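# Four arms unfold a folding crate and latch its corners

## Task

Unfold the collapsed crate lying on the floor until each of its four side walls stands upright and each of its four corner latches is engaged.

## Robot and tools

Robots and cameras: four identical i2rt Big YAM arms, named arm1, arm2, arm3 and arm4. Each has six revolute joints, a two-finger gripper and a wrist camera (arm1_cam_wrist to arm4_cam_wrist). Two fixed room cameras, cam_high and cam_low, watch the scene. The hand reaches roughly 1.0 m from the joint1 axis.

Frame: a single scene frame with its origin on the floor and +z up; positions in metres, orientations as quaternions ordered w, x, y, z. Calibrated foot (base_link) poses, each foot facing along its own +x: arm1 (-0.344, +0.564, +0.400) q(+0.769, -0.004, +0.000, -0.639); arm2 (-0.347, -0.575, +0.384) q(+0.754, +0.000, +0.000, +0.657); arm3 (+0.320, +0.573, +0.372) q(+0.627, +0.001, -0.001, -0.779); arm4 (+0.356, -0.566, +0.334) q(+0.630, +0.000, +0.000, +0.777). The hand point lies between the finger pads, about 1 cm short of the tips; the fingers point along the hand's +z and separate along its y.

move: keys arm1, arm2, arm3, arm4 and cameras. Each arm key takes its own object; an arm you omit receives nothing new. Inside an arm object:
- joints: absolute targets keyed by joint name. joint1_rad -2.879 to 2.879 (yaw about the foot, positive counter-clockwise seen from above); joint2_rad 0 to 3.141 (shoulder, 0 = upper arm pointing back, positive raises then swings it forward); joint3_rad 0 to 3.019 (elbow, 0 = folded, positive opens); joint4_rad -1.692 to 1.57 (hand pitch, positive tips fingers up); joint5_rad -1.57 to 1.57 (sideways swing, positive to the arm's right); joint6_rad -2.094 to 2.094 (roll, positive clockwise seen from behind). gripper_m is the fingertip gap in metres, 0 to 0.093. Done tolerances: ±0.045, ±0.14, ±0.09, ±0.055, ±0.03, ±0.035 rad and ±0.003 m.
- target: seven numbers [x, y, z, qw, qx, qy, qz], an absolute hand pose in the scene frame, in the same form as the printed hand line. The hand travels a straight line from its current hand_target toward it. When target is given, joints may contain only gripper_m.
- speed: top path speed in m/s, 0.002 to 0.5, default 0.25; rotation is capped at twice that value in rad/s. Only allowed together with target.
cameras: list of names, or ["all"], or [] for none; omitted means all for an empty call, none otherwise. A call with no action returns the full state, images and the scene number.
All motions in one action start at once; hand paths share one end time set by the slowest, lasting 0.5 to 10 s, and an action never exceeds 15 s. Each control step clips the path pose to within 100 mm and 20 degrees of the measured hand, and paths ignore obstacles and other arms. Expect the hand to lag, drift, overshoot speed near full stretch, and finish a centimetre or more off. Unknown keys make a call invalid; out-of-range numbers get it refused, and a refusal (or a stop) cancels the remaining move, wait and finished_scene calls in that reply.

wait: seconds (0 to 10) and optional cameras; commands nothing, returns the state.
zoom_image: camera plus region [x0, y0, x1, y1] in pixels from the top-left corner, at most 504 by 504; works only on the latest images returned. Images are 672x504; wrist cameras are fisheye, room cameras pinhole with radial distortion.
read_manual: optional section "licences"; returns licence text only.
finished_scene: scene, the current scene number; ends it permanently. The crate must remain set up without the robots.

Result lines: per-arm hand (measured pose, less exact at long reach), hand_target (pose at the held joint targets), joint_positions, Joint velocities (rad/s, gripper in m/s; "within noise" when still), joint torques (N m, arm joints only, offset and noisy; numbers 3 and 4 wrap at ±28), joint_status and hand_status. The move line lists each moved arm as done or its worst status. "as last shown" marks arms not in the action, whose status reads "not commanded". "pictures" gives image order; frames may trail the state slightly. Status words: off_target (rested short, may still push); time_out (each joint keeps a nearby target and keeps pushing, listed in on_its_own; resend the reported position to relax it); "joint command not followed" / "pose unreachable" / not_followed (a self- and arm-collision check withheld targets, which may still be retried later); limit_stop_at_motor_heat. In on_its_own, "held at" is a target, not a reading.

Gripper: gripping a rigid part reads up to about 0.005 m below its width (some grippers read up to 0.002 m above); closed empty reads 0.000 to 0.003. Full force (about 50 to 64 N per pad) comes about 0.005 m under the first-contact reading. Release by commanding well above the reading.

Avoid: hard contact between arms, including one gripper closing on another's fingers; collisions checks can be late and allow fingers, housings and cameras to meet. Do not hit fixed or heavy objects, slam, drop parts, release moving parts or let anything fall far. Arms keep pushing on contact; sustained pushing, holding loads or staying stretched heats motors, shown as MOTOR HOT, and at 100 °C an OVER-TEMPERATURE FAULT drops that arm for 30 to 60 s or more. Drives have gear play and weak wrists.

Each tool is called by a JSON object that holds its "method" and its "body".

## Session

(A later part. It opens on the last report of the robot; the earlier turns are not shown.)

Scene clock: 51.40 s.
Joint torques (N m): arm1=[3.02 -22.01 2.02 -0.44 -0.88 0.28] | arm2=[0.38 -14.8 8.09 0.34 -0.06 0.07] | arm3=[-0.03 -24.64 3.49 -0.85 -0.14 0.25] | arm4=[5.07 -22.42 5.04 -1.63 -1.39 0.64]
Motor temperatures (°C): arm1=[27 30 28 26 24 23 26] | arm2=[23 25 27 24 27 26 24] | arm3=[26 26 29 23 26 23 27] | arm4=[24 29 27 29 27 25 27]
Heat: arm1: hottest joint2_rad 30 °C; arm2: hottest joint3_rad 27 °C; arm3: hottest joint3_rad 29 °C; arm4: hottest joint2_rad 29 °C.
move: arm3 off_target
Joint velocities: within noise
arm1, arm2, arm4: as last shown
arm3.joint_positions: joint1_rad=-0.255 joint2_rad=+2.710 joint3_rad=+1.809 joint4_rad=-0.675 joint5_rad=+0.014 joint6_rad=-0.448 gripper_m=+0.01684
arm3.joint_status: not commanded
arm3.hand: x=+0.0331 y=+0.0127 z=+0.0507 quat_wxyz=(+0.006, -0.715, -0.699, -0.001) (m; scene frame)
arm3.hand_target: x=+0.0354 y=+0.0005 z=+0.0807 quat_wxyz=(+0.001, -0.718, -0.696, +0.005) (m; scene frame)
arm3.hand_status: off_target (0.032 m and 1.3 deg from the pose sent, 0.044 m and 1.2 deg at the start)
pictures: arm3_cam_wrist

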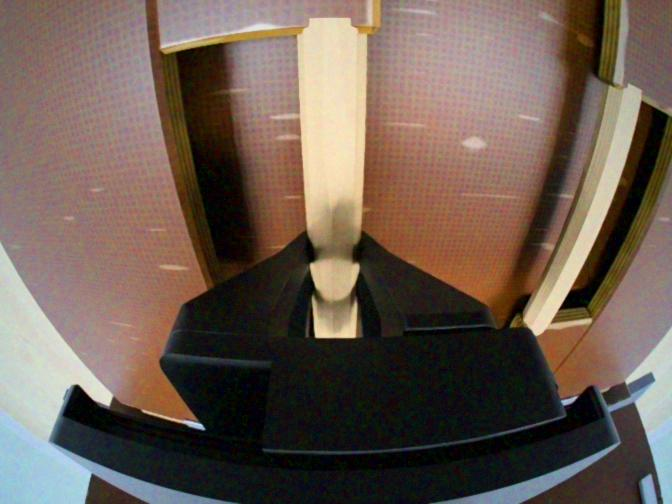

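{"method": "move", "body": {"arm3": {"target": [0.050, 0.0035, 0.137, 0, 0.721, 0.693, 0], "speed": 0.22}}}

{"method": "move", "body": {"arm3": {"target": [0.098, 0.003, 0.194, 0, 0.721, 0.693, 0], "speed": 0.22}}}

{"method": "move", "body": {"arm3": {"target": [0.150, 0.002, 0.232, 0, 0.721, 0.693, 0], "speed": 0.22}, "arm2": {"target": [-0.25, -0.07, 0.38, -0.014, 0.695, -0.719, -0.004], "speed": 0.3}}}

{"method": "move", "body": {"arm3": {"target": [0.203, 0.000, 0.257, 0, 0.721, 0.693, 0], "speed": 0.22}, "arm2": {"target": [-0.13, -0.005, 0.25, -0.014, 0.695, -0.719, -0.004], "speed": 0.35}}}

{"method": "move", "body": {"arm3": {"target": [0.250, -0.002, 0.268, 0, 0.721, 0.693, 0], "speed": 0.2}, "arm2": {"target": [-0.074, 0.020, 0.095, -0.014, 0.695, -0.719, -0.004], "speed": 0.35}}}

{"method": "move", "body": {"arm3": {"target": [0.300, -0.004, 0.266, 0, 0.721, 0.693, 0], "speed": 0.12}, "arm2": {"target": [-0.074, 0.020, 0.055, -0.014, 0.695, -0.719, -0.004], "speed": 0.2}, "cameras": ["arm2_cam_wrist", "arm3_cam_wrist", "cam_low", "cam_high"]}}

Scene clock: 56.23 s.
Joint torques (N m): arm1=[3.19 -22.59 2.11 -0.24 -0.84 0.28] | arm2=[0.38 -14.86 8.09 0.34 -0.07 0.07] | arm3=[0.38 -24.12 3.75 -0.83 -0.46 0.44] | arm4=[5.07 -22.36 5.04 -1.63 -1.39 0.64]
Motor temperatures (°C): arm1=[27 30 28 26 24 23 26] | arm2=[23 25 27 24 27 26 24] | arm3=[26 26 29 23 26 23 27] | arm4=[24 30 27 29 28 25 27]
Heat: arm1: hottest joint2_rad 30 °C; arm2: hottest joint3_rad 27 °C; arm3: hottest joint3_rad 29 °C; arm4: hottest joint2_rad 30 °C.
move: arm3 off_target
Joint velocities: within noise
arm1, arm2, arm4: as last shown
arm3.joint_positions: joint1_rad=-0.239 joint2_rad=+2.584 joint3_rad=+1.723 joint4_rad=-0.724 joint5_rad=+0.017 joint6_rad=-0.439 gripper_m=+0.01654
arm3.joint_status: not commanded
arm3.hand: x=+0.0436 y=+0.0137 z=+0.1064 quat_wxyz=(+0.009, -0.713, -0.702, -0.004) (m; scene frame)
arm3.hand_target: x=+0.0503 y=+0.0025 z=+0.1355 quat_wxyz=(+0.000, -0.720, -0.694, +0.000) (m; scene frame)
arm3.hand_status: off_target (0.033 m and 1.8 deg from the pose sent, 0.088 m and 1.3 deg at the start)
pictures: none

Scene clock: 57.30 s.
Joint torques (N m): arm1=[3.78 -23.06 2.03 -0.38 -0.82 0.26] | arm2=[0.38 -14.8 8.09 0.34 -0.06 0.07] | arm3=[2.08 -23.88 3.66 -1.18 -0.75 0.57] | arm4=[5.07 -22.42 5.04 -1.63 -1.38 0.64]
Motor temperatures (°C): arm1=[27 30 28 26 24 23 26] | arm2=[23 25 27 24 27 26 24] | arm3=[26 26 29 23 26 23 27] | arm4=[24 30 27 29 28 25 27]
Heat: arm1: hottest joint2_rad 30 °C; arm2: hottest joint3_rad 27 °C; arm3: hottest joint3_rad 29 °C; arm4: hottest joint2_rad 30 °C.
move: arm3 off_target
Joint velocities: within noise
arm1, arm2, arm4: as last shown
arm3.joint_positions: joint1_rad=-0.195 joint2_rad=+2.440 joint3_rad=+1.610 joint4_rad=-0.744 joint5_rad=+0.029 joint6_rad=-0.386 gripper_m=+0.01644
arm3.joint_status: not commanded
arm3.hand: x=+0.0717 y=+0.0144 z=+0.1642 quat_wxyz=(+0.013, -0.716, -0.698, +0.003) (m; scene frame)
arm3.hand_target: x=+0.0919 y=+0.0050 z=+0.1922 quat_wxyz=(+0.001, -0.724, -0.690, +0.000) (m; scene frame)
arm3.hand_status: off_target (0.041 m and 1.8 deg from the pose sent, 0.104 m and 1.8 deg at the start)
pictures: none

Scene clock: 58.87 s.
Joint torques (N m): arm1=[3.49 -22.01 2.13 -0.27 -0.87 0.27] | arm2=[0.79 -17.14 8.47 0.7 -0.09 -0.12] | arm3=[3.43 -22.01 4.29 -0.46 -1.16 0.58] | arm4=[5.07 -22.42 5.04 -1.63 -1.39 0.63]
Motor temperatures (°C): arm1=[27 30 28 26 24 23 26] | arm2=[23 25 27 24 27 26 24] | arm3=[26 26 29 23 26 23 27] | arm4=[24 30 27 29 28 25 27]
Heat: arm1: hottest joint2_rad 30 °C; arm2: hottest joint3_rad 27 °C; arm3: hottest joint3_rad 29 °C; arm4: hottest joint2_rad 30 °C.
move: arm2 off_target; arm3 off_target
Joint velocities: within noise
arm1, arm4: as last shown
arm2.joint_positions: joint1_rad=-0.049 joint2_rad=+1.867 joint3_rad=+1.196 joint4_rad=-0.915 joint5_rad=+0.013 joint6_rad=-0.133 gripper_m=+0.05013
arm2.joint_status: not commanded
arm2.hand: x=-0.2531 y=-0.0916 z=+0.3715 quat_wxyz=(+0.002, +0.688, -0.725, +0.010) (m; scene frame)
arm2.hand_target: x=-0.2515 y=-0.0706 z=+0.3801 quat_wxyz=(-0.015, +0.692, -0.721, -0.004) (m; scene frame)
arm2.hand_status: off_target (0.023 m and 2.7 deg from the pose sent, 0.166 m and 3.6 deg at the start)
arm3.joint_positions: joint1_rad=-0.123 joint2_rad=+2.322 joint3_rad=+1.530 joint4_rad=-0.791 joint5_rad=+0.039 joint6_rad=-0.306 gripper_m=+0.01644
arm3.joint_status: not commanded
arm3.hand: x=+0.1166 y=+0.0142 z=+0.2124 quat_wxyz=(+0.019, -0.718, -0.696, +0.002) (m; scene frame)
arm3.hand_target: x=+0.1489 y=+0.0021 z=+0.2309 quat_wxyz=(+0.001, -0.720, -0.694, -0.001) (m; scene frame)
arm3.hand_status: off_target (0.041 m and 2.2 deg from the pose sent, 0.104 m and 1.8 deg at the start)
pictures: none

Scene clock: 60.40 s.
Joint torques (N m): arm1=[3.31 -22.07 1.95 -0.42 -0.85 0.27] | arm2=[-0.03 -22.42 7.76 0.06 -0.13 -0.11] | arm3=[2.78 -19.78 4.93 0.34 -1.18 0.63] | arm4=[5.07 -22.42 5.04 -1.63 -1.39 0.64]
Motor temperatures (°C): arm1=[27 30 28 26 24 23 26] | arm2=[23 25 27 24 27 26 24] | arm3=[26 26 29 23 26 23 27] | arm4=[24 30 27 29 28 25 27]
Heat: arm1: hottest joint2_rad 30 °C; arm2: hottest joint3_rad 27 °C; arm3: hottest joint3_rad 29 °C; arm4: hottest joint2_rad 30 °C.
move: arm2 off_target; arm3 off_target
Joint velocities: within noise
arm1, arm4: as last shown
arm2.joint_positions: joint1_rad=-0.230 joint2_rad=+2.283 joint3_rad=+1.504 joint4_rad=-0.789 joint5_rad=+0.007 joint6_rad=-0.317 gripper_m=+0.05013
arm2.joint_status: not commanded
arm2.hand: x=-0.1324 y=-0.0219 z=+0.2408 quat_wxyz=(-0.003, +0.689, -0.724, +0.003) (m; scene frame)
arm2.hand_target: x=-0.1314 y=-0.0054 z=+0.2493 quat_wxyz=(-0.014, +0.695, -0.719, -0.004) (m; scene frame)
arm2.hand_status: off_target (0.019 m and 1.7 deg from the pose sent, 0.193 m and 2.7 deg at the start)
arm3.joint_positions: joint1_rad=-0.029 joint2_rad=+2.239 joint3_rad=+1.478 joint4_rad=-0.840 joint5_rad=+0.039 joint6_rad=-0.218 gripper_m=+0.01625
arm3.joint_status: not commanded
arm3.hand: x=+0.1736 y=+0.0136 z=+0.2457 quat_wxyz=(+0.023, -0.716, -0.698, -0.004) (m; scene frame)
arm3.hand_target: x=+0.2023 y=+0.0019 z=+0.2566 quat_wxyz=(+0.003, -0.721, -0.693, -0.004) (m; scene frame)
arm3.hand_status: off_target (0.034 m and 2.8 deg from the pose sent, 0.098 m and 2.2 deg at the start)
pictures: none

Scene clock: 62.03 s.
Joint torques (N m): arm1=[3.49 -22.01 2 -0.57 -0.88 0.25] | arm2=[0.32 -25.99 6.99 -0.03 -0.14 -0.12] | arm3=[4.13 -19.43 5.27 0.9 -1.4 0.6] | arm4=[5.07 -22.36 5.05 -1.62 -1.39 0.63]
Motor temperatures (°C): arm1=[27 30 28 26 24 23 26] | arm2=[23 25 27 24 27 26 24] | arm3=[26 26 29 23 26 23 27] | arm4=[24 30 27 29 28 25 27]
Heat: arm1: hottest joint2_rad 30 °C; arm2: hottest joint3_rad 27 °C; arm3: hottest joint3_rad 29 °C; arm4: hottest joint2_rad 30 °C.
move: arm2 off_target; arm3 off_target
Joint velocities: within noise
arm1: as last shown
arm2.joint_positions: joint1_rad=-0.295 joint2_rad=+2.680 joint3_rad=+1.802 joint4_rad=-0.697 joint5_rad=+0.004 joint6_rad=-0.384 gripper_m=+0.05013
arm2.joint_status: not commanded
arm2.hand: x=-0.0807 y=+0.0002 z=+0.0806 quat_wxyz=(+0.001, +0.690, -0.723, +0.003) (m; scene frame)
arm2.hand_target: x=-0.0749 y=+0.0189 z=+0.0953 quat_wxyz=(-0.014, +0.694, -0.719, -0.005) (m; scene frame)
arm2.hand_status: off_target (0.025 m and 2.1 deg from the pose sent, 0.163 m and 1.7 deg at the start)
arm3.joint_positions: joint1_rad=+0.037 joint2_rad=+2.205 joint3_rad=+1.450 joint4_rad=-0.850 joint5_rad=+0.046 joint6_rad=-0.139 gripper_m=+0.01625
arm3.joint_status: not commanded
arm3.hand: x=+0.2109 y=+0.0131 z=+0.2572 quat_wxyz=(+0.027, -0.721, -0.693, -0.001) (m; scene frame)
arm3.hand_target: x=+0.2490 y=-0.0008 z=+0.2679 quat_wxyz=(+0.001, -0.720, -0.694, -0.001) (m; scene frame)
arm3.hand_status: off_target (0.043 m and 3.2 deg from the pose sent, 0.081 m and 2.8 deg at the start)
arm4.joint_positions: joint1_rad=+0.606 joint2_rad=+2.075 joint3_rad=+1.265 joint4_rad=-0.752 joint5_rad=+0.037 joint6_rad=-0.731 gripper_m=+0.01654
arm4.joint_status: not commanded
arm4.hand: x=-0.0247 y=-0.1973 z=+0.2395 quat_wxyz=(-0.017, +1.000, -0.013, +0.009) (m; scene frame)
arm4.hand_target: x=-0.0369 y=-0.2251 z=+0.2578 quat_wxyz=(-0.001, +1.000, -0.016, +0.000) (m; scene frame)
arm4.hand_status: not commanded
pictures: none

Scene clock: 63.43 s.
Joint torques (N m): arm1=[2.84 -22.18 1.96 -0.25 -0.87 0.28] | arm2=[0.21 -25.11 6.98 0.62 -0.08 -0.12] | arm3=[4.42 -18.08 5.75 1.17 -2 0.55] | arm4=[5.07 -22.42 5.04 -1.63 -1.38 0.63]
Motor temperatures (°C): arm1=[27 30 28 26 24 23 26] | arm2=[23 25 27 24 27 26 24] | arm3=[26 26 29 23 27 23 28] | arm4=[24 30 27 29 28 25 27]
Heat: arm1: hottest joint2_rad 30 °C; arm2: hottest joint3_rad 27 °C; arm3: hottest joint3_rad 29 °C; arm4: hottest joint2_rad 30 °C.
move: arm2 off_target; arm3 off_target
Joint velocities: within noise
arm1.joint_positions: joint1_rad=+0.580 joint2_rad=+2.076 joint3_rad=+1.040 joint4_rad=-0.497 joint5_rad=+0.013 joint6_rad=-0.755 gripper_m=+0.01408
arm1.joint_status: not commanded
arm1.hand: x=-0.0223 y=+0.2236 z=+0.2528 quat_wxyz=(-0.006, -0.026, -0.999, +0.021) (m; scene frame)
arm1.hand_target: x=-0.0179 y=+0.2508 z=+0.2584 quat_wxyz=(-0.004, -0.017, -1.000, +0.003) (m; scene frame)
arm1.hand_status: not commanded
arm2.joint_positions: joint1_rad=-0.299 joint2_rad=+2.757 joint3_rad=+1.863 joint4_rad=-0.688 joint5_rad=+0.004 joint6_rad=-0.386 gripper_m=+0.05013
arm2.joint_status: not commanded
arm2.hand: x=-0.0776 y=+0.0000 z=+0.0483 quat_wxyz=(+0.004, +0.689, -0.724, +0.004) (m; scene frame)
arm2.hand_target: x=-0.0715 y=+0.0183 z=+0.0550 quat_wxyz=(-0.014, +0.693, -0.720, -0.004) (m; scene frame)
arm2.hand_status: off_target (0.021 m and 2.4 deg from the pose sent, 0.033 m and 2.1 deg at the start)
arm3.joint_positions: joint1_rad=+0.120 joint2_rad=+2.187 joint3_rad=+1.434 joint4_rad=-0.857 joint5_rad=+0.065 joint6_rad=-0.045 gripper_m=+0.01625
arm3.joint_status: not commanded
arm3.hand: x=+0.2550 y=+0.0123 z=+0.2630 quat_wxyz=(+0.036, -0.724, -0.689, +0.005) (m; scene frame)
arm3.hand_target: x=+0.2980 y=-0.0024 z=+0.2671 quat_wxyz=(+0.002, -0.720, -0.694, +0.000) (m; scene frame)
arm3.hand_status: off_target (0.048 m and 4.2 deg from the pose sent, 0.091 m and 3.2 deg at the start)
arm4: as last shown
pictures: arm2_cam_wrist, arm3_cam_wrist, cam_high, cam_low

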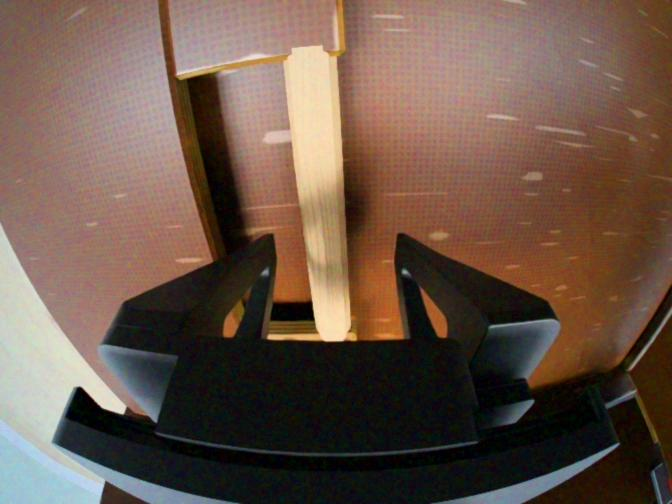

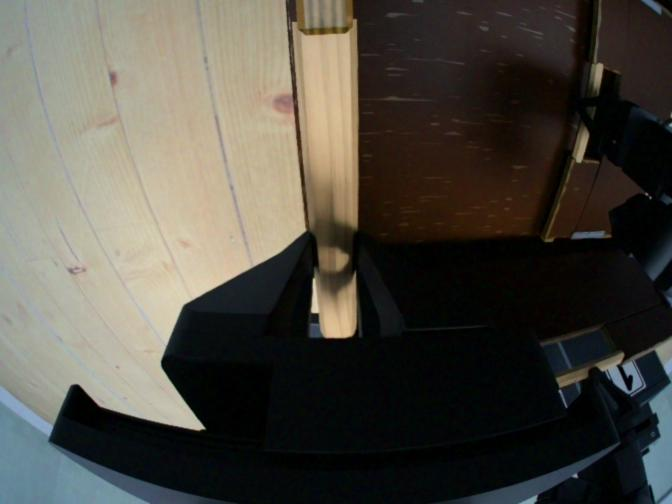

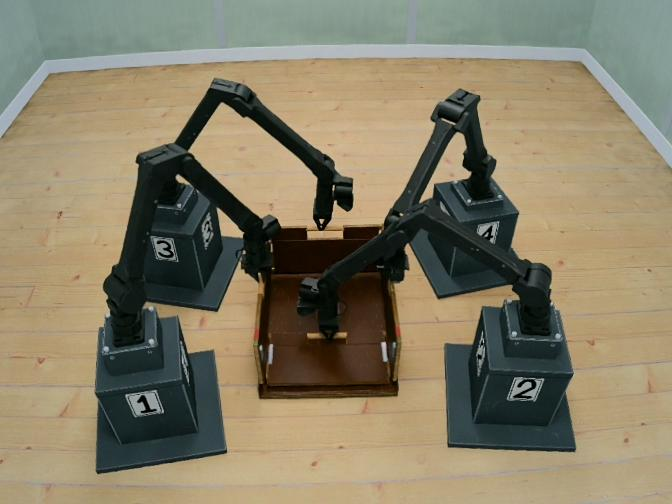

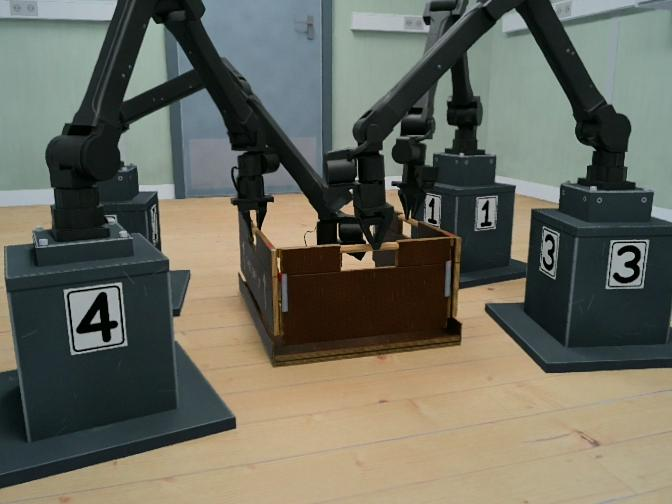

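{"method": "move", "body": {"arm2": {"target": [-0.080, 0.020, 0.033, -0.014, 0.695, -0.719, -0.004], "speed": 0.15}}}

{"method": "move", "body": {"arm2": {"joints": {"gripper_m": 0.008}}}}

{"method": "move", "body": {"arm2": {"target": [-0.082, 0.020, 0.082, -0.014, 0.695, -0.719, -0.004], "speed": 0.2}, "cameras": ["arm2_cam_wrist"]}}

Scene clock: 66.87 s.
Joint torques (N m): arm1=[2.78 -21.71 2.11 -0.51 -0.84 0.27] | arm2=[1.14 -24.7 6.93 0.69 -0.08 -0.03] | arm3=[4.6 -18.43 5.85 1.36 -1.99 0.56] | arm4=[5.07 -22.42 5.04 -1.63 -1.38 0.64]
Motor temperatures (°C): arm1=[27 30 28 26 24 23 26] | arm2=[23 26 27 24 27 26 24] | arm3=[26 27 29 23 28 23 28] | arm4=[24 30 27 29 28 25 27]
Heat: arm1: hottest joint2_rad 30 °C; arm2: hottest joint3_rad 27 °C; arm3: hottest joint3_rad 29 °C; arm4: hottest joint2_rad 30 °C.
move: arm2 off_target
Joint velocities: within noise
arm1, arm3, arm4: as last shown
arm2.joint_positions: joint1_rad=-0.296 joint2_rad=+2.795 joint3_rad=+1.887 joint4_rad=-0.671 joint5_rad=+0.004 joint6_rad=-0.386 gripper_m=+0.05013
arm2.joint_status: not commanded
arm2.hand: x=-0.0796 y=+0.0002 z=+0.0305 quat_wxyz=(+0.003, +0.690, -0.723, +0.003) (m; scene frame)
arm2.hand_target: x=-0.0785 y=+0.0184 z=+0.0337 quat_wxyz=(-0.014, +0.694, -0.720, -0.004) (m; scene frame)
arm2.hand_status: off_target (0.020 m and 2.2 deg from the pose sent, 0.025 m and 2.4 deg at the start)
pictures: none

Scene clock: 67.60 s.
Joint torques (N m): arm1=[3.49 -21.77 2.06 -0.49 -0.86 0.3] | arm2=[1.03 -24.7 6.93 0.69 -0.01 0.12] | arm3=[4.54 -18.73 5.79 1.29 -1.98 0.53] | arm4=[5.07 -22.42 5.04 -1.62 -1.39 0.63]
Motor temperatures (°C): arm1=[27 30 28 26 24 23 26] | arm2=[23 26 27 24 27 26 24] | arm3=[26 27 29 23 28 23 28] | arm4=[24 30 27 29 28 25 27]
Heat: arm1: hottest joint2_rad 30 °C; arm2: hottest joint3_rad 27 °C; arm3: hottest joint3_rad 29 °C; arm4: hottest joint2_rad 30 °C.
move: arm2 off_target
Joint velocities: within noise
arm1, arm3, arm4: as last shown
arm2.joint_positions: joint1_rad=-0.293 joint2_rad=+2.795 joint3_rad=+1.887 joint4_rad=-0.671 joint5_rad=-0.002 joint6_rad=-0.407 gripper_m=+0.01717
arm2.joint_status: gripper_m off_target (ended at +0.01719, target +0.00800)
arm2.hand: x=-0.0823 y=+0.0015 z=+0.0305 quat_wxyz=(+0.004, +0.699, -0.715, +0.000) (m; scene frame)
arm2.hand_target: x=-0.0811 y=+0.0196 z=+0.0337 quat_wxyz=(-0.013, +0.698, -0.716, -0.006) (m; scene frame)
arm2.hand_status: not commanded
pictures: none

Scene clock: 68.60 s.
Joint torques (N m): arm1=[3.31 -22.12 2.21 -0.49 -0.85 0.32] | arm2=[0.85 -30.86 3.89 -0.42 -0.31 0.25] | arm3=[4.54 -17.85 5.85 1.37 -1.99 0.5] | arm4=[5.07 -22.42 5.04 -1.63 -1.39 0.64]
Motor temperatures (°C): arm1=[27 30 28 26 24 23 26] | arm2=[23 26 27 24 27 26 24] | arm3=[26 27 29 23 28 23 28] | arm4=[24 30 27 29 28 25 27]
Heat: arm1: hottest joint2_rad 30 °C; arm2: hottest joint3_rad 27 °C; arm3: hottest joint3_rad 29 °C; arm4: hottest joint2_rad 30 °C.
move: arm2 off_target
Joint velocities: within noise
arm1, arm3, arm4: as last shown
arm2.joint_positions: joint1_rad=-0.289 joint2_rad=+2.768 joint3_rad=+1.857 joint4_rad=-0.660 joint5_rad=+0.013 joint6_rad=-0.407 gripper_m=+0.01717
arm2.joint_status: not commanded
arm2.hand: x=-0.0829 y=+0.0007 z=+0.0402 quat_wxyz=(-0.002, +0.701, -0.713, +0.006) (m; scene frame)
arm2.hand_target: x=-0.0816 y=+0.0221 z=+0.0796 quat_wxyz=(-0.018, +0.696, -0.718, -0.004) (m; scene frame)
arm2.hand_status: off_target (0.046 m and 2.0 deg from the pose sent, 0.055 m and 2.2 deg at the start)
pictures: arm2_cam_wrist

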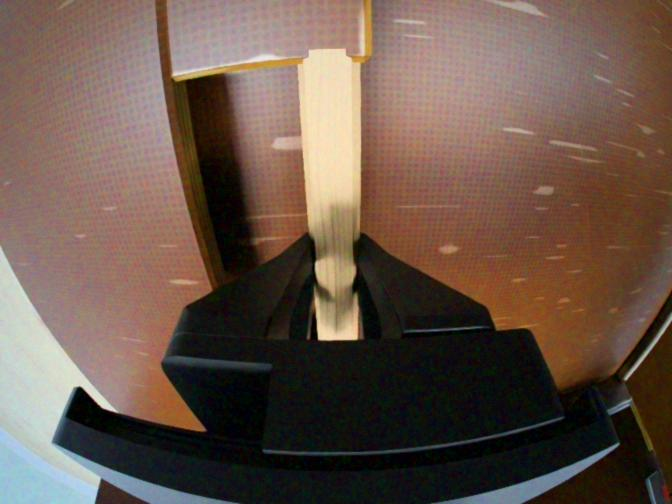

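{"method": "move", "body": {"arm2": {"target": [-0.097, 0.021, 0.140, -0.010, 0.695, -0.719, -0.004], "speed": 0.22}}}

{"method": "move", "body": {"arm2": {"target": [-0.132, 0.023, 0.195, -0.008, 0.694, -0.720, -0.003], "speed": 0.22}}}

{"method": "move", "body": {"arm2": {"target": [-0.190, 0.025, 0.238, -0.006, 0.693, -0.721, -0.003], "speed": 0.22}}}

{"method": "move", "body": {"arm2": {"target": [-0.250, 0.028, 0.263, -0.006, 0.693, -0.721, -0.003], "speed": 0.2}}}

{"method": "move", "body": {"arm2": {"target": [-0.310, 0.030, 0.273, -0.006, 0.693, -0.721, -0.003], "speed": 0.15}}}

{"method": "move", "body": {"arm2": {"target": [-0.362, 0.033, 0.273, -0.006, 0.693, -0.721, -0.003], "speed": 0.12}, "arm3": {"target": [0.312, -0.004, 0.266, 0, 0.721, 0.693, 0], "speed": 0.12}, "cameras": ["arm2_cam_wrist", "cam_high", "cam_low"]}}

{"method": "zoom_image", "body": {"camera": "cam_high", "region": [240, 210, 420, 410]}}

Scene clock: 71.80 s.
Joint torques (N m): arm1=[3.49 -22.24 1.96 -0.55 -0.88 0.27] | arm2=[0.85 -30.86 4.38 -0.88 -0.69 0.44] | arm3=[4.07 -18.02 5.87 1.35 -1.99 0.51] | arm4=[5.07 -22.42 5.04 -1.63 -1.39 0.64]
Motor temperatures (°C): arm1=[27 30 28 26 24 23 26] | arm2=[23 27 27 24 27 26 25] | arm3=[26 27 29 23 29 23 28] | arm4=[24 30 27 29 29 25 27]
Heat: arm1: hottest joint2_rad 30 °C; arm2: hottest joint2_rad 27 °C; arm3: hottest joint3_rad 29 °C; arm4: hottest joint2_rad 30 °C.
move: arm2 off_target
Joint velocities: within noise
arm1, arm3, arm4: as last shown
arm2.joint_positions: joint1_rad=-0.276 joint2_rad=+2.644 joint3_rad=+1.772 joint4_rad=-0.711 joint5_rad=+0.016 joint6_rad=-0.404 gripper_m=+0.01700
arm2.joint_status: not commanded
arm2.hand: x=-0.0908 y=+0.0009 z=+0.0960 quat_wxyz=(+0.002, +0.704, -0.710, +0.010) (m; scene frame)
arm2.hand_target: x=-0.0923 y=+0.0203 z=+0.1384 quat_wxyz=(-0.011, +0.693, -0.721, -0.004) (m; scene frame)
arm2.hand_status: off_target (0.049 m and 2.5 deg from the pose sent, 0.103 m and 1.7 deg at the start)
pictures: none

Scene clock: 72.87 s.
Joint torques (N m): arm1=[3.25 -22.12 2.07 -0.29 -0.86 0.27] | arm2=[2.55 -30.45 4.68 -0.98 -1.02 0.55] | arm3=[4.48 -18.55 5.71 1.25 -2.02 0.56] | arm4=[5.07 -22.42 5.04 -1.63 -1.39 0.63]
Motor temperatures (°C): arm1=[27 31 28 26 24 23 26] | arm2=[23 27 26 24 27 26 25] | arm3=[26 27 29 23 29 23 28] | arm4=[24 30 27 29 29 25 27]
Heat: arm1: hottest joint2_rad 31 °C; arm2: hottest joint2_rad 27 °C; arm3: hottest joint3_rad 29 °C; arm4: hottest joint2_rad 30 °C.
move: arm2 off_target
Joint velocities: within noise
arm1, arm3, arm4: as last shown
arm2.joint_positions: joint1_rad=-0.238 joint2_rad=+2.521 joint3_rad=+1.687 joint4_rad=-0.755 joint5_rad=+0.025 joint6_rad=-0.360 gripper_m=+0.01681
arm2.joint_status: not commanded
arm2.hand: x=-0.1149 y=+0.0014 z=+0.1491 quat_wxyz=(+0.003, +0.702, -0.712, +0.016) (m; scene frame)
arm2.hand_target: x=-0.1312 y=+0.0231 z=+0.1923 quat_wxyz=(-0.008, +0.695, -0.719, -0.003) (m; scene frame)
arm2.hand_status: off_target (0.054 m and 2.8 deg from the pose sent, 0.109 m and 2.5 deg at the start)
pictures: none

Scene clock: 74.07 s.
Joint torques (N m): arm1=[3.72 -21.83 1.99 -0.28 -0.83 0.28] | arm2=[3.9 -28.04 5.39 -0.28 -1.41 0.54] | arm3=[4.13 -17.73 5.81 1.35 -2.03 0.51] | arm4=[5.07 -22.42 5.04 -1.63 -1.39 0.64]
Motor temperatures (°C): arm1=[27 31 28 26 24 23 26] | arm2=[23 28 26 24 27 26 25] | arm3=[26 27 29 23 29 23 28] | arm4=[24 31 27 29 29 25 27]
Heat: arm1: hottest joint2_rad 31 °C; arm2: hottest joint2_rad 28 °C; arm3: hottest joint3_rad 29 °C; arm4: hottest joint2_rad 31 °C.
move: arm2 off_target
Joint velocities: within noise
arm1, arm3, arm4: as last shown
arm2.joint_positions: joint1_rad=-0.164 joint2_rad=+2.392 joint3_rad=+1.601 joint4_rad=-0.812 joint5_rad=+0.033 joint6_rad=-0.268 gripper_m=+0.01681
arm2.joint_status: not commanded
arm2.hand: x=-0.1613 y=+0.0016 z=+0.2038 quat_wxyz=(+0.006, +0.695, -0.718, +0.022) (m; scene frame)
arm2.hand_target: x=-0.1889 y=+0.0239 z=+0.2361 quat_wxyz=(-0.004, +0.693, -0.721, -0.003) (m; scene frame)
arm2.hand_status: off_target (0.050 m and 3.3 deg from the pose sent, 0.119 m and 2.8 deg at the start)
pictures: none

Scene clock: 75.27 s.
Joint torques (N m): arm1=[3.19 -22.42 2.02 -0.47 -0.88 0.29] | arm2=[3.37 -25.23 6.52 0.64 -1.34 0.47] | arm3=[4.25 -18.2 5.89 1.29 -2.02 0.53] | arm4=[5.07 -22.42 5.04 -1.62 -1.39 0.63]
Motor temperatures (°C): arm1=[27 31 28 26 24 23 26] | arm2=[23 28 26 24 27 26 25] | arm3=[26 27 29 23 30 23 28] | arm4=[24 31 27 29 29 25 27]
Heat: arm1: hottest joint2_rad 31 °C; arm2: hottest joint2_rad 28 °C; arm3: hottest joint5_rad 30 °C; arm4: hottest joint2_rad 31 °C.
move: arm2 off_target
Joint velocities: within noise
arm1, arm3: as last shown
arm2.joint_positions: joint1_rad=-0.062 joint2_rad=+2.300 joint3_rad=+1.544 joint4_rad=-0.864 joint5_rad=+0.033 joint6_rad=-0.163 gripper_m=+0.01643
arm2.joint_status: not commanded
arm2.hand: x=-0.2244 y=+0.0026 z=+0.2424 quat_wxyz=(+0.011, +0.695, -0.719, +0.028) (m; scene frame)
arm2.hand_target: x=-0.2494 y=+0.0262 z=+0.2633 quat_wxyz=(-0.003, +0.693, -0.721, -0.001) (m; scene frame)
arm2.hand_status: off_target (0.042 m and 4.0 deg from the pose sent, 0.110 m and 3.3 deg at the start)
arm4.joint_positions: joint1_rad=+0.606 joint2_rad=+2.075 joint3_rad=+1.265 joint4_rad=-0.752 joint5_rad=+0.037 joint6_rad=-0.731 gripper_m=+0.01654
arm4.joint_status: not commanded
arm4.hand: x=-0.0247 y=-0.1973 z=+0.2395 quat_wxyz=(-0.017, +1.000, -0.013, +0.009) (m; scene frame)
arm4.hand_target: x=-0.0369 y=-0.2251 z=+0.2578 quat_wxyz=(-0.001, +1.000, -0.016, +0.000) (m; scene frame)
arm4.hand_status: not commanded
pictures: none

Scene clock: 76.57 s.
Joint torques (N m): arm1=[3.37 -22.12 2.1 -0.38 -0.87 0.32] | arm2=[2.78 -23.94 7.08 1.28 -1.06 0.27] | arm3=[3.9 -17.9 5.85 1.31 -2 0.51] | arm4=[5.07 -22.42 5.04 -1.63 -1.39 0.64]
Motor temperatures (°C): arm1=[27 31 28 26 24 23 26] | arm2=[23 28 26 24 27 26 25] | arm3=[26 28 29 23 30 23 28] | arm4=[24 31 27 29 29 25 27]
Heat: arm1: hottest joint2_rad 31 °C; arm2: hottest joint2_rad 28 °C; arm3: hottest joint5_rad 30 °C; arm4: hottest joint2_rad 31 °C.
move: arm2 off_target
Joint velocities: within noise
arm1.joint_positions: joint1_rad=+0.580 joint2_rad=+2.076 joint3_rad=+1.040 joint4_rad=-0.497 joint5_rad=+0.013 joint6_rad=-0.755 gripper_m=+0.01408
arm1.joint_status: not commanded
arm1.hand: x=-0.0223 y=+0.2236 z=+0.2528 quat_wxyz=(-0.006, -0.026, -0.999, +0.021) (m; scene frame)
arm1.hand_target: x=-0.0179 y=+0.2508 z=+0.2584 quat_wxyz=(-0.004, -0.017, -1.000, +0.003) (m; scene frame)
arm1.hand_status: not commanded
arm2.joint_positions: joint1_rad=+0.046 joint2_rad=+2.262 joint3_rad=+1.518 joint4_rad=-0.886 joint5_rad=+0.030 joint6_rad=-0.047 gripper_m=+0.01457
arm2.joint_status: not commanded
arm2.hand: x=-0.2884 y=+0.0040 z=+0.2573 quat_wxyz=(+0.012, +0.692, -0.722, +0.031) (m; scene frame)
arm2.hand_target: x=-0.3098 y=+0.0298 z=+0.2741 quat_wxyz=(-0.006, +0.694, -0.720, -0.003) (m; scene frame)
arm2.hand_status: off_target (0.037 m and 4.4 deg from the pose sent, 0.095 m and 4.0 deg at the start)
arm3.joint_positions: joint1_rad=+0.120 joint2_rad=+2.187 joint3_rad=+1.434 joint4_rad=-0.857 joint5_rad=+0.065 joint6_rad=-0.045 gripper_m=+0.01625
arm3.joint_status: not commanded
arm3.hand: x=+0.2550 y=+0.0123 z=+0.2630 quat_wxyz=(+0.036, -0.724, -0.689, +0.005) (m; scene frame)
arm3.hand_target: x=+0.2980 y=-0.0024 z=+0.2671 quat_wxyz=(+0.002, -0.720, -0.694, +0.000) (m; scene frame)
arm3.hand_status: not commanded
arm4: as last shown
pictures: none

Scene clock: 77.63 s.
Joint torques (N m): arm1=[2.84 -21.95 2.11 -0.53 -0.81 0.27] | arm2=[8.47 -23.94 6.87 1.29 -1.7 0.58] | arm3=[5.66 -18.32 5.52 1.44 -2.11 0.66] | arm4=[5.07 -22.42 5.03 -1.63 -1.39 0.63]
Motor temperatures (°C): arm1=[27 31 28 26 24 23 26] | arm2=[23 28 26 24 27 26 25] | arm3=[26 28 29 23 30 23 28] | arm4=[24 31 27 29 29 25 27]
Heat: arm1: hottest joint2_rad 31 °C; arm2: hottest joint2_rad 28 °C; arm3: hottest joint5_rad 30 °C; arm4: hottest joint2_rad 31 °C.
move: arm2 off_target; arm3 off_target
Joint velocities: within noise
arm1, arm4: as last shown
arm2.joint_positions: joint1_rad=+0.064 joint2_rad=+2.260 joint3_rad=+1.515 joint4_rad=-0.886 joint5_rad=+0.042 joint6_rad=+0.007 gripper_m=+0.01436
arm2.joint_status: not commanded
arm2.hand: x=-0.2970 y=+0.0037 z=+0.2574 quat_wxyz=(+0.007, +0.679, -0.733, +0.036) (m; scene frame)
arm2.hand_target: x=-0.3598 y=+0.0282 z=+0.2732 quat_wxyz=(-0.004, +0.694, -0.720, -0.003) (m; scene frame)
arm2.hand_status: off_target (0.073 m and 5.2 deg from the pose sent, 0.081 m and 4.4 deg at the start)
arm3.joint_positions: joint1_rad=+0.120 joint2_rad=+2.187 joint3_rad=+1.434 joint4_rad=-0.857 joint5_rad=+0.065 joint6_rad=-0.037 gripper_m=+0.01625
arm3.joint_status: not commanded
arm3.hand: x=+0.2550 y=+0.0123 z=+0.2630 quat_wxyz=(+0.036, -0.727, -0.686, +0.005) (m; scene frame)
arm3.hand_target: x=+0.3100 y=-0.0010 z=+0.2666 quat_wxyz=(+0.002, -0.720, -0.694, -0.002) (m; scene frame)
arm3.hand_status: off_target (0.059 m and 4.3 deg from the pose sent, 0.059 m and 4.2 deg at the start)
pictures: arm2_cam_wrist, cam_high, cam_low

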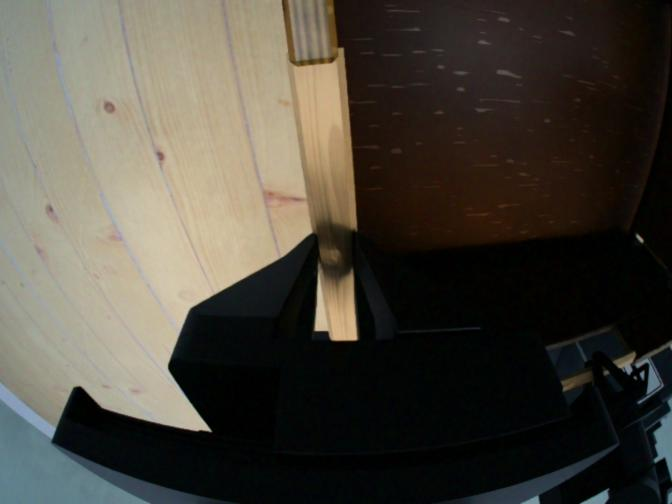

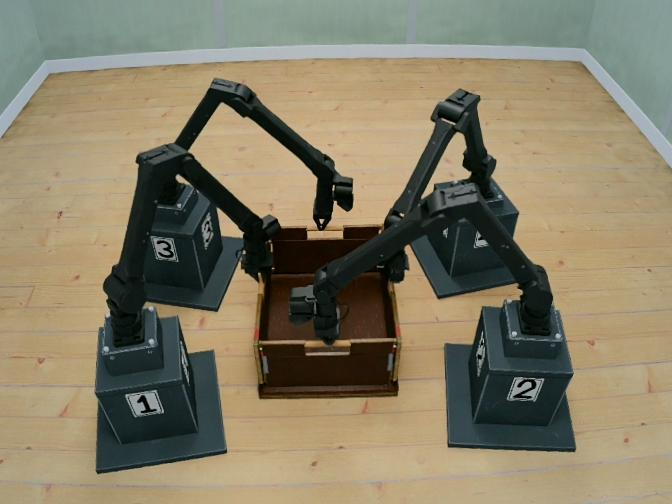

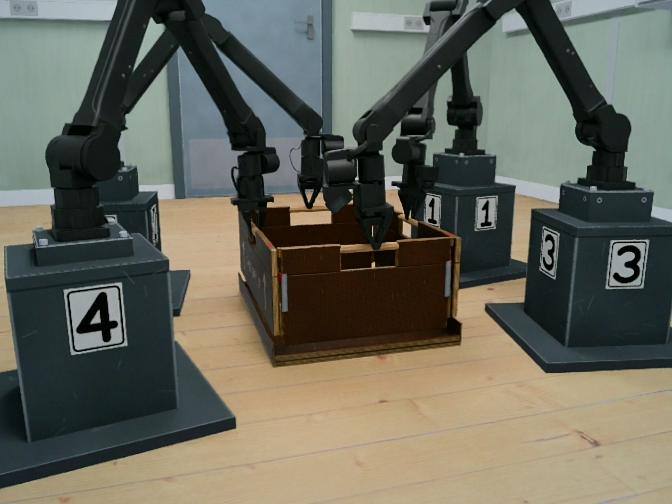

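Scaled by 2.520 from the camera's 672x504 image, which has a finer 960x720 frame.

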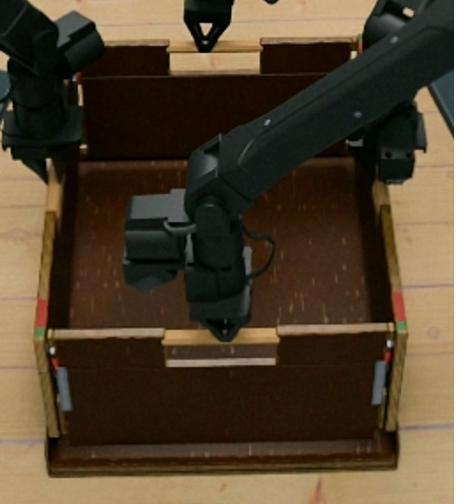

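{"method": "move", "body": {"arm2": {"target": [-0.312, 0.020, 0.264, -0.006, 0.693, -0.721, -0.003], "speed": 0.1}, "arm3": {"target": [0.266, 0.004, 0.262, 0, 0.721, 0.693, 0], "speed": 0.1}, "arm1": {"target": [-0.019, 0.236, 0.258, -0.005, -0.017, -1, 0.003], "speed": 0.1}, "arm4": {"target": [-0.032, -0.210, 0.252, 0, 1, -0.016, 0], "speed": 0.1}}}

{"method": "move", "body": {"arm1": {"joints": {"gripper_m": 0.08}}, "arm2": {"joints": {"gripper_m": 0.08}}, "arm3": {"joints": {"gripper_m": 0.08}}, "arm4": {"joints": {"gripper_m": 0.08}}, "cameras": ["arm1_cam_wrist", "arm2_cam_wrist", "arm3_cam_wrist", "arm4_cam_wrist", "cam_high", "cam_low"]}}

{"method": "zoom_image", "body": {"camera": "cam_high", "region": [240, 210, 420, 410]}}

{"method": "zoom_image", "body": {"camera": "cam_low", "region": [220, 190, 480, 380]}}

Scene clock: 81.97 s.
Joint torques (N m): arm1=[1.67 -20.31 4.22 -1.02 -0.84 0.05] | arm2=[1.67 -23.12 5.83 1.61 -1.28 0.08] | arm3=[0.26 -17.85 4.81 2.02 -1.55 0.12] | arm4=[2.9 -20.42 6.86 -1.57 -1.4 0.32]
Motor temperatures (°C): arm1=[27 31 28 26 24 23 26] | arm2=[23 28 26 24 28 26 25] | arm3=[26 28 29 23 31 23 28] | arm4=[24 31 27 29 29 25 28]
Heat: arm1: hottest joint2_rad 31 °C; arm2: hottest joint2_rad 28 °C; arm3: hottest joint5_rad 31 °C; arm4: hottest joint2_rad 31 °C.
move: arm1 off_target; arm2 off_target; arm3 off_target; arm4 off_target
Joint velocities: within noise
arm1.joint_positions: joint1_rad=+0.580 joint2_rad=+2.076 joint3_rad=+1.042 joint4_rad=-0.497 joint5_rad=+0.011 joint6_rad=-0.755 gripper_m=+0.01408
arm1.joint_status: not commanded
arm1.hand: x=-0.0215 y=+0.2231 z=+0.2531 quat_wxyz=(-0.007, -0.026, -0.999, +0.021) (m; scene frame)
arm1.hand_target: x=-0.0182 y=+0.2356 z=+0.2581 quat_wxyz=(-0.006, -0.017, -1.000, +0.004) (m; scene frame)
arm1.hand_status: off_target (0.014 m and 2.3 deg from the pose sent, 0.014 m and 2.3 deg at the start)
arm2.joint_positions: joint1_rad=+0.060 joint2_rad=+2.251 joint3_rad=+1.496 joint4_rad=-0.858 joint5_rad=+0.033 joint6_rad=-0.024 gripper_m=+0.01431
arm2.joint_status: not commanded
arm2.hand: x=-0.2959 y=+0.0034 z=+0.2572 quat_wxyz=(+0.004, +0.688, -0.725, +0.026) (m; scene frame)
arm2.hand_target: x=-0.3121 y=+0.0201 z=+0.2647 quat_wxyz=(-0.006, +0.693, -0.721, -0.003) (m; scene frame)
arm2.hand_status: off_target (0.024 m and 3.6 deg from the pose sent, 0.023 m and 5.2 deg at the start)
arm3.joint_positions: joint1_rad=+0.114 joint2_rad=+2.185 joint3_rad=+1.430 joint4_rad=-0.854 joint5_rad=+0.051 joint6_rad=-0.060 gripper_m=+0.01625
arm3.joint_status: not commanded
arm3.hand: x=+0.2540 y=+0.0129 z=+0.2629 quat_wxyz=(+0.031, -0.721, -0.692, +0.001) (m; scene frame)
arm3.hand_target: x=+0.2662 y=+0.0041 z=+0.2625 quat_wxyz=(+0.001, -0.721, -0.693, +0.000) (m; scene frame)
arm3.hand_status: off_target (0.015 m and 3.5 deg from the pose sent, 0.014 m and 4.3 deg at the start)
arm4.joint_positions: joint1_rad=+0.606 joint2_rad=+2.075 joint3_rad=+1.265 joint4_rad=-0.752 joint5_rad=+0.037 joint6_rad=-0.731 gripper_m=+0.01654
arm4.joint_status: not commanded
arm4.hand: x=-0.0247 y=-0.1973 z=+0.2395 quat_wxyz=(-0.017, +1.000, -0.013, +0.009) (m; scene frame)
arm4.hand_target: x=-0.0321 y=-0.2099 z=+0.2516 quat_wxyz=(+0.000, +1.000, -0.016, +0.000) (m; scene frame)
arm4.hand_status: off_target (0.019 m and 2.2 deg from the pose sent, 0.019 m and 2.2 deg at the start)
pictures: none

Scene clock: 82.83 s.
Joint torques (N m): arm1=[0.79 -20.25 4.29 0.28 0 0.07] | arm2=[0.21 -23.18 5.7 0.68 -0.09 0.05] | arm3=[0.26 -18.08 4.62 0.77 0.01 0.1] | arm4=[2.43 -18.02 7.09 -0.53 -0.21 0.28]
Motor temperatures (°C): arm1=[27 31 28 26 24 23 26] | arm2=[23 28 26 24 28 26 25] | arm3=[26 28 29 23 31 23 28] | arm4=[24 31 27 29 29 25 28]
Heat: arm1: hottest joint2_rad 31 °C; arm2: hottest joint2_rad 28 °C; arm3: hottest joint5_rad 31 °C; arm4: hottest joint2_rad 31 °C.
move: arm1 done; arm2 done; arm3 done; arm4 done
Joint velocities: within noise
arm1.joint_positions: joint1_rad=+0.599 joint2_rad=+2.070 joint3_rad=+1.040 joint4_rad=-0.535 joint5_rad=-0.009 joint6_rad=-0.755 gripper_m=+0.07994
arm1.joint_status: all done
arm1.hand: x=-0.0190 y=+0.2378 z=+0.2552 quat_wxyz=(-0.002, -0.016, -1.000, +0.002) (m; scene frame)
arm1.hand_target: x=-0.0172 y=+0.2408 z=+0.2577 quat_wxyz=(-0.002, -0.012, -1.000, +0.000) (m; scene frame)
arm1.hand_status: not commanded
arm2.joint_positions: joint1_rad=+0.084 joint2_rad=+2.251 joint3_rad=+1.496 joint4_rad=-0.832 joint5_rad=-0.004 joint6_rad=-0.016 gripper_m=+0.07986
arm2.joint_status: all done
arm2.hand: x=-0.3162 y=+0.0113 z=+0.2569 quat_wxyz=(+0.007, +0.694, -0.720, +0.004) (m; scene frame)
arm2.hand_target: x=-0.3191 y=+0.0204 z=+0.2647 quat_wxyz=(-0.003, +0.693, -0.720, -0.006) (m; scene frame)
arm2.hand_status: not commanded
arm3.joint_positions: joint1_rad=+0.118 joint2_rad=+2.185 joint3_rad=+1.430 joint4_rad=-0.825 joint5_rad=+0.002 joint6_rad=-0.053 gripper_m=+0.07987
arm3.joint_status: all done
arm3.hand: x=+0.2644 y=+0.0045 z=+0.2625 quat_wxyz=(+0.003, -0.723, -0.691, -0.004) (m; scene frame)
arm3.hand_target: x=+0.2701 y=+0.0037 z=+0.2624 quat_wxyz=(-0.001, -0.721, -0.693, -0.002) (m; scene frame)
arm3.hand_status: not commanded
arm4.joint_positions: joint1_rad=+0.623 joint2_rad=+2.048 joint3_rad=+1.265 joint4_rad=-0.785 joint5_rad=+0.000 joint6_rad=-0.728 gripper_m=+0.07994
arm4.joint_status: all done
arm4.hand: x=-0.0332 y=-0.2103 z=+0.2526 quat_wxyz=(-0.001, +1.000, -0.006, -0.001) (m; scene frame)
arm4.hand_target: x=-0.0335 y=-0.2145 z=+0.2523 quat_wxyz=(+0.003, +1.000, -0.012, +0.003) (m; scene frame)
arm4.hand_status: not commanded
pictures: arm1_cam_wrist, arm2_cam_wrist, arm3_cam_wrist, arm4_cam_wrist, cam_high, cam_low

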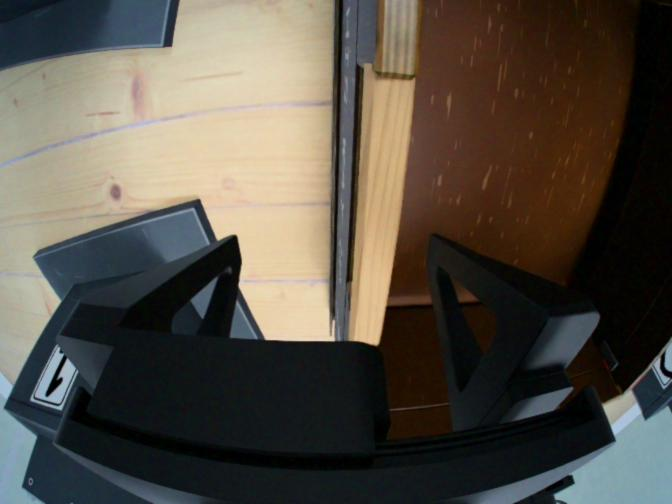

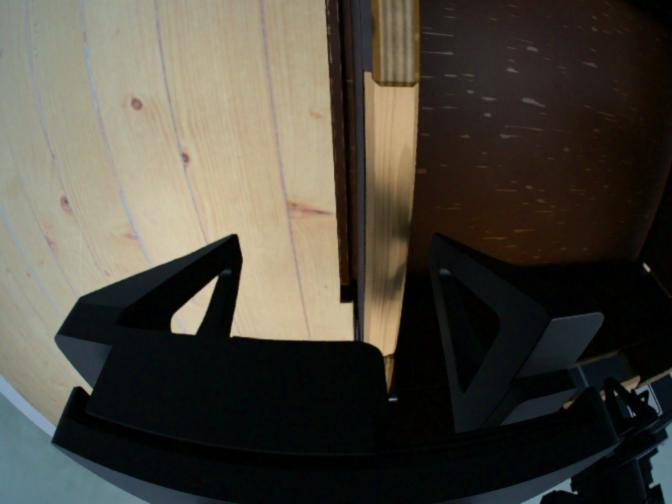

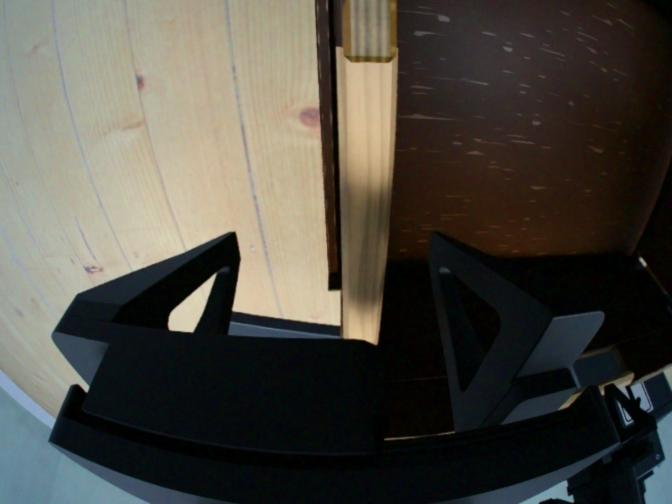

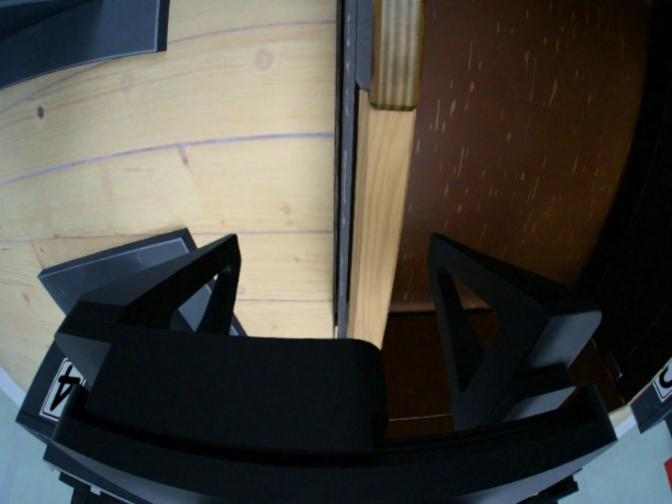

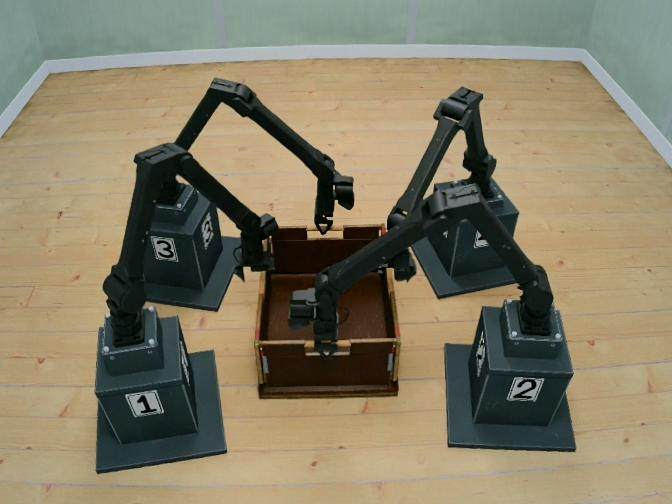

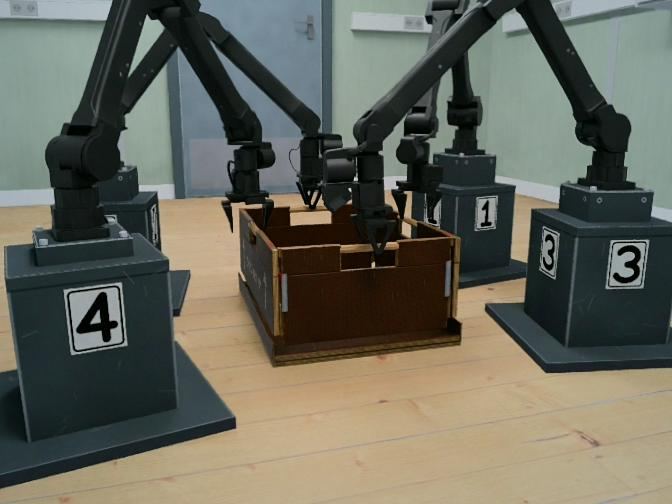

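Scaled by 2.520 from the camera's 672x504 image, which has a finer 960x720 frame.

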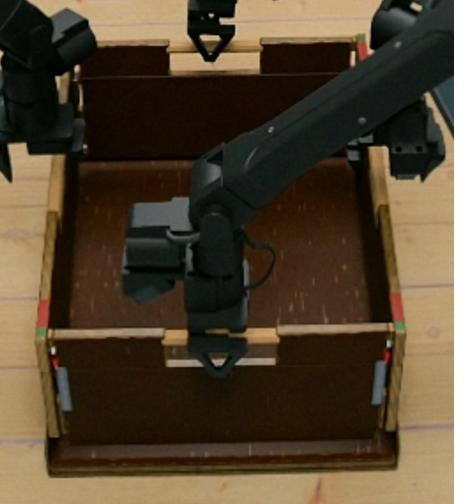

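Scaled by 1.938 from the camera's 672x504 image, which has a finer 960x720 frame.

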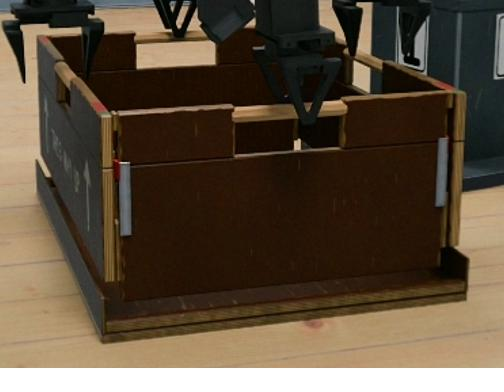

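{"method": "move", "body": {"arm1": {"target": [-0.0175, 0.238, 0.37, -0.002, -0.012, -1, 0.0], "speed": 0.2}, "arm2": {"target": [-0.317, 0.020, 0.38, -0.003, 0.693, -0.720, -0.006], "speed": 0.2}, "arm3": {"target": [0.269, 0.004, 0.38, 0, 0.721, 0.693, 0], "speed": 0.2}, "arm4": {"target": [-0.033, -0.212, 0.37, 0, 1, -0.012, 0.003], "speed": 0.2}, "cameras": ["cam_high", "cam_low"]}}

Scene clock: 86.07 s.
Joint torques (N m): arm1=[0.5 -17.32 8.13 0.09 0.02 0.02] | arm2=[0.03 -23.47 8.57 -0.08 -0.07 0.01] | arm3=[-0.03 -17.96 9.31 -0.08 0.15 0.07] | arm4=[2.02 -16.32 11.56 -0.55 -0.07 0.25]
Motor temperatures (°C): arm1=[27 31 28 26 24 23 26] | arm2=[23 28 26 24 28 26 25] | arm3=[26 28 29 23 30 23 28] | arm4=[24 31 27 29 28 25 27]
Heat: arm1: hottest joint2_rad 31 °C; arm2: hottest joint2_rad 28 °C; arm3: hottest joint5_rad 30 °C; arm4: hottest joint2_rad 31 °C.
move: arm1 off_target; arm2 off_target; arm3 off_target; arm4 off_target
Joint velocities: within noise
arm1.joint_positions: joint1_rad=+0.599 joint2_rad=+1.827 joint3_rad=+1.040 joint4_rad=-0.804 joint5_rad=-0.009 joint6_rad=-0.755 gripper_m=+0.07996
arm1.joint_status: not commanded
arm1.hand: x=-0.0273 y=+0.2474 z=+0.3610 quat_wxyz=(+0.007, -0.016, -1.000, -0.007) (m; scene frame)
arm1.hand_target: x=-0.0170 y=+0.2374 z=+0.3697 quat_wxyz=(-0.002, -0.012, -1.000, +0.000) (m; scene frame)
arm1.hand_status: off_target (0.016 m and 1.4 deg from the pose sent, 0.115 m and 0.5 deg at the start)
arm2.joint_positions: joint1_rad=+0.083 joint2_rad=+2.085 joint3_rad=+1.510 joint4_rad=-1.033 joint5_rad=-0.004 joint6_rad=-0.016 gripper_m=+0.07989
arm2.joint_status: not commanded
arm2.hand: x=-0.3158 y=+0.0026 z=+0.3555 quat_wxyz=(+0.015, +0.694, -0.720, +0.011) (m; scene frame)
arm2.hand_target: x=-0.3161 y=+0.0197 z=+0.3789 quat_wxyz=(-0.002, +0.693, -0.721, -0.005) (m; scene frame)
arm2.hand_status: off_target (0.030 m and 2.8 deg from the pose sent, 0.123 m and 1.6 deg at the start)
arm3.joint_positions: joint1_rad=+0.112 joint2_rad=+2.006 joint3_rad=+1.434 joint4_rad=-1.038 joint5_rad=+0.005 joint6_rad=-0.051 gripper_m=+0.07990
arm3.joint_status: not commanded
arm3.hand: x=+0.2619 y=+0.0222 z=+0.3621 quat_wxyz=(+0.014, -0.725, -0.688, -0.014) (m; scene frame)
arm3.hand_target: x=+0.2650 y=+0.0040 z=+0.3798 quat_wxyz=(+0.001, -0.724, -0.690, +0.001) (m; scene frame)
arm3.hand_status: off_target (0.027 m and 2.4 deg from the pose sent, 0.118 m and 0.6 deg at the start)
arm4.joint_positions: joint1_rad=+0.616 joint2_rad=+1.858 joint3_rad=+1.305 joint4_rad=-1.045 joint5_rad=+0.002 joint6_rad=-0.728 gripper_m=+0.07996
arm4.joint_status: not commanded
arm4.hand: x=-0.0194 y=-0.2172 z=+0.3603 quat_wxyz=(+0.008, +1.000, -0.010, +0.011) (m; scene frame)
arm4.hand_target: x=-0.0306 y=-0.2087 z=+0.3692 quat_wxyz=(+0.000, +1.000, -0.016, +0.003) (m; scene frame)
arm4.hand_status: off_target (0.017 m and 1.3 deg from the pose sent, 0.117 m and 0.8 deg at the start)
pictures: cam_high, cam_low

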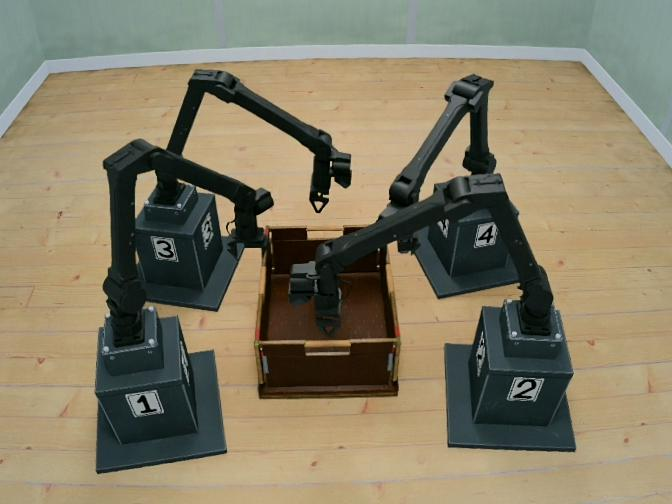

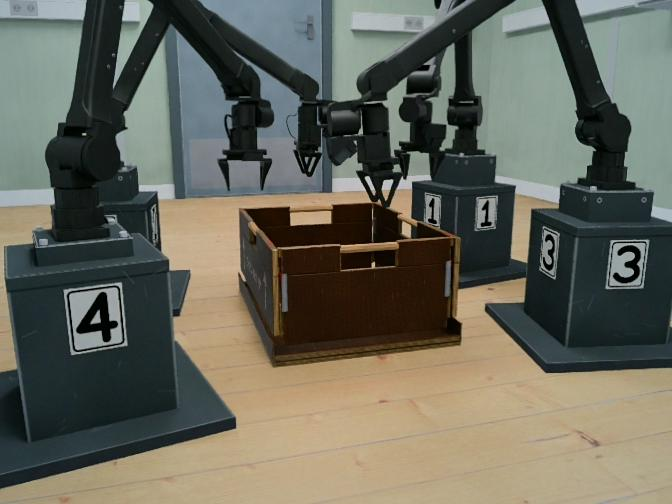

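{"method": "finished_scene", "body": {"scene": 2}}

The scene is finished: the task was done.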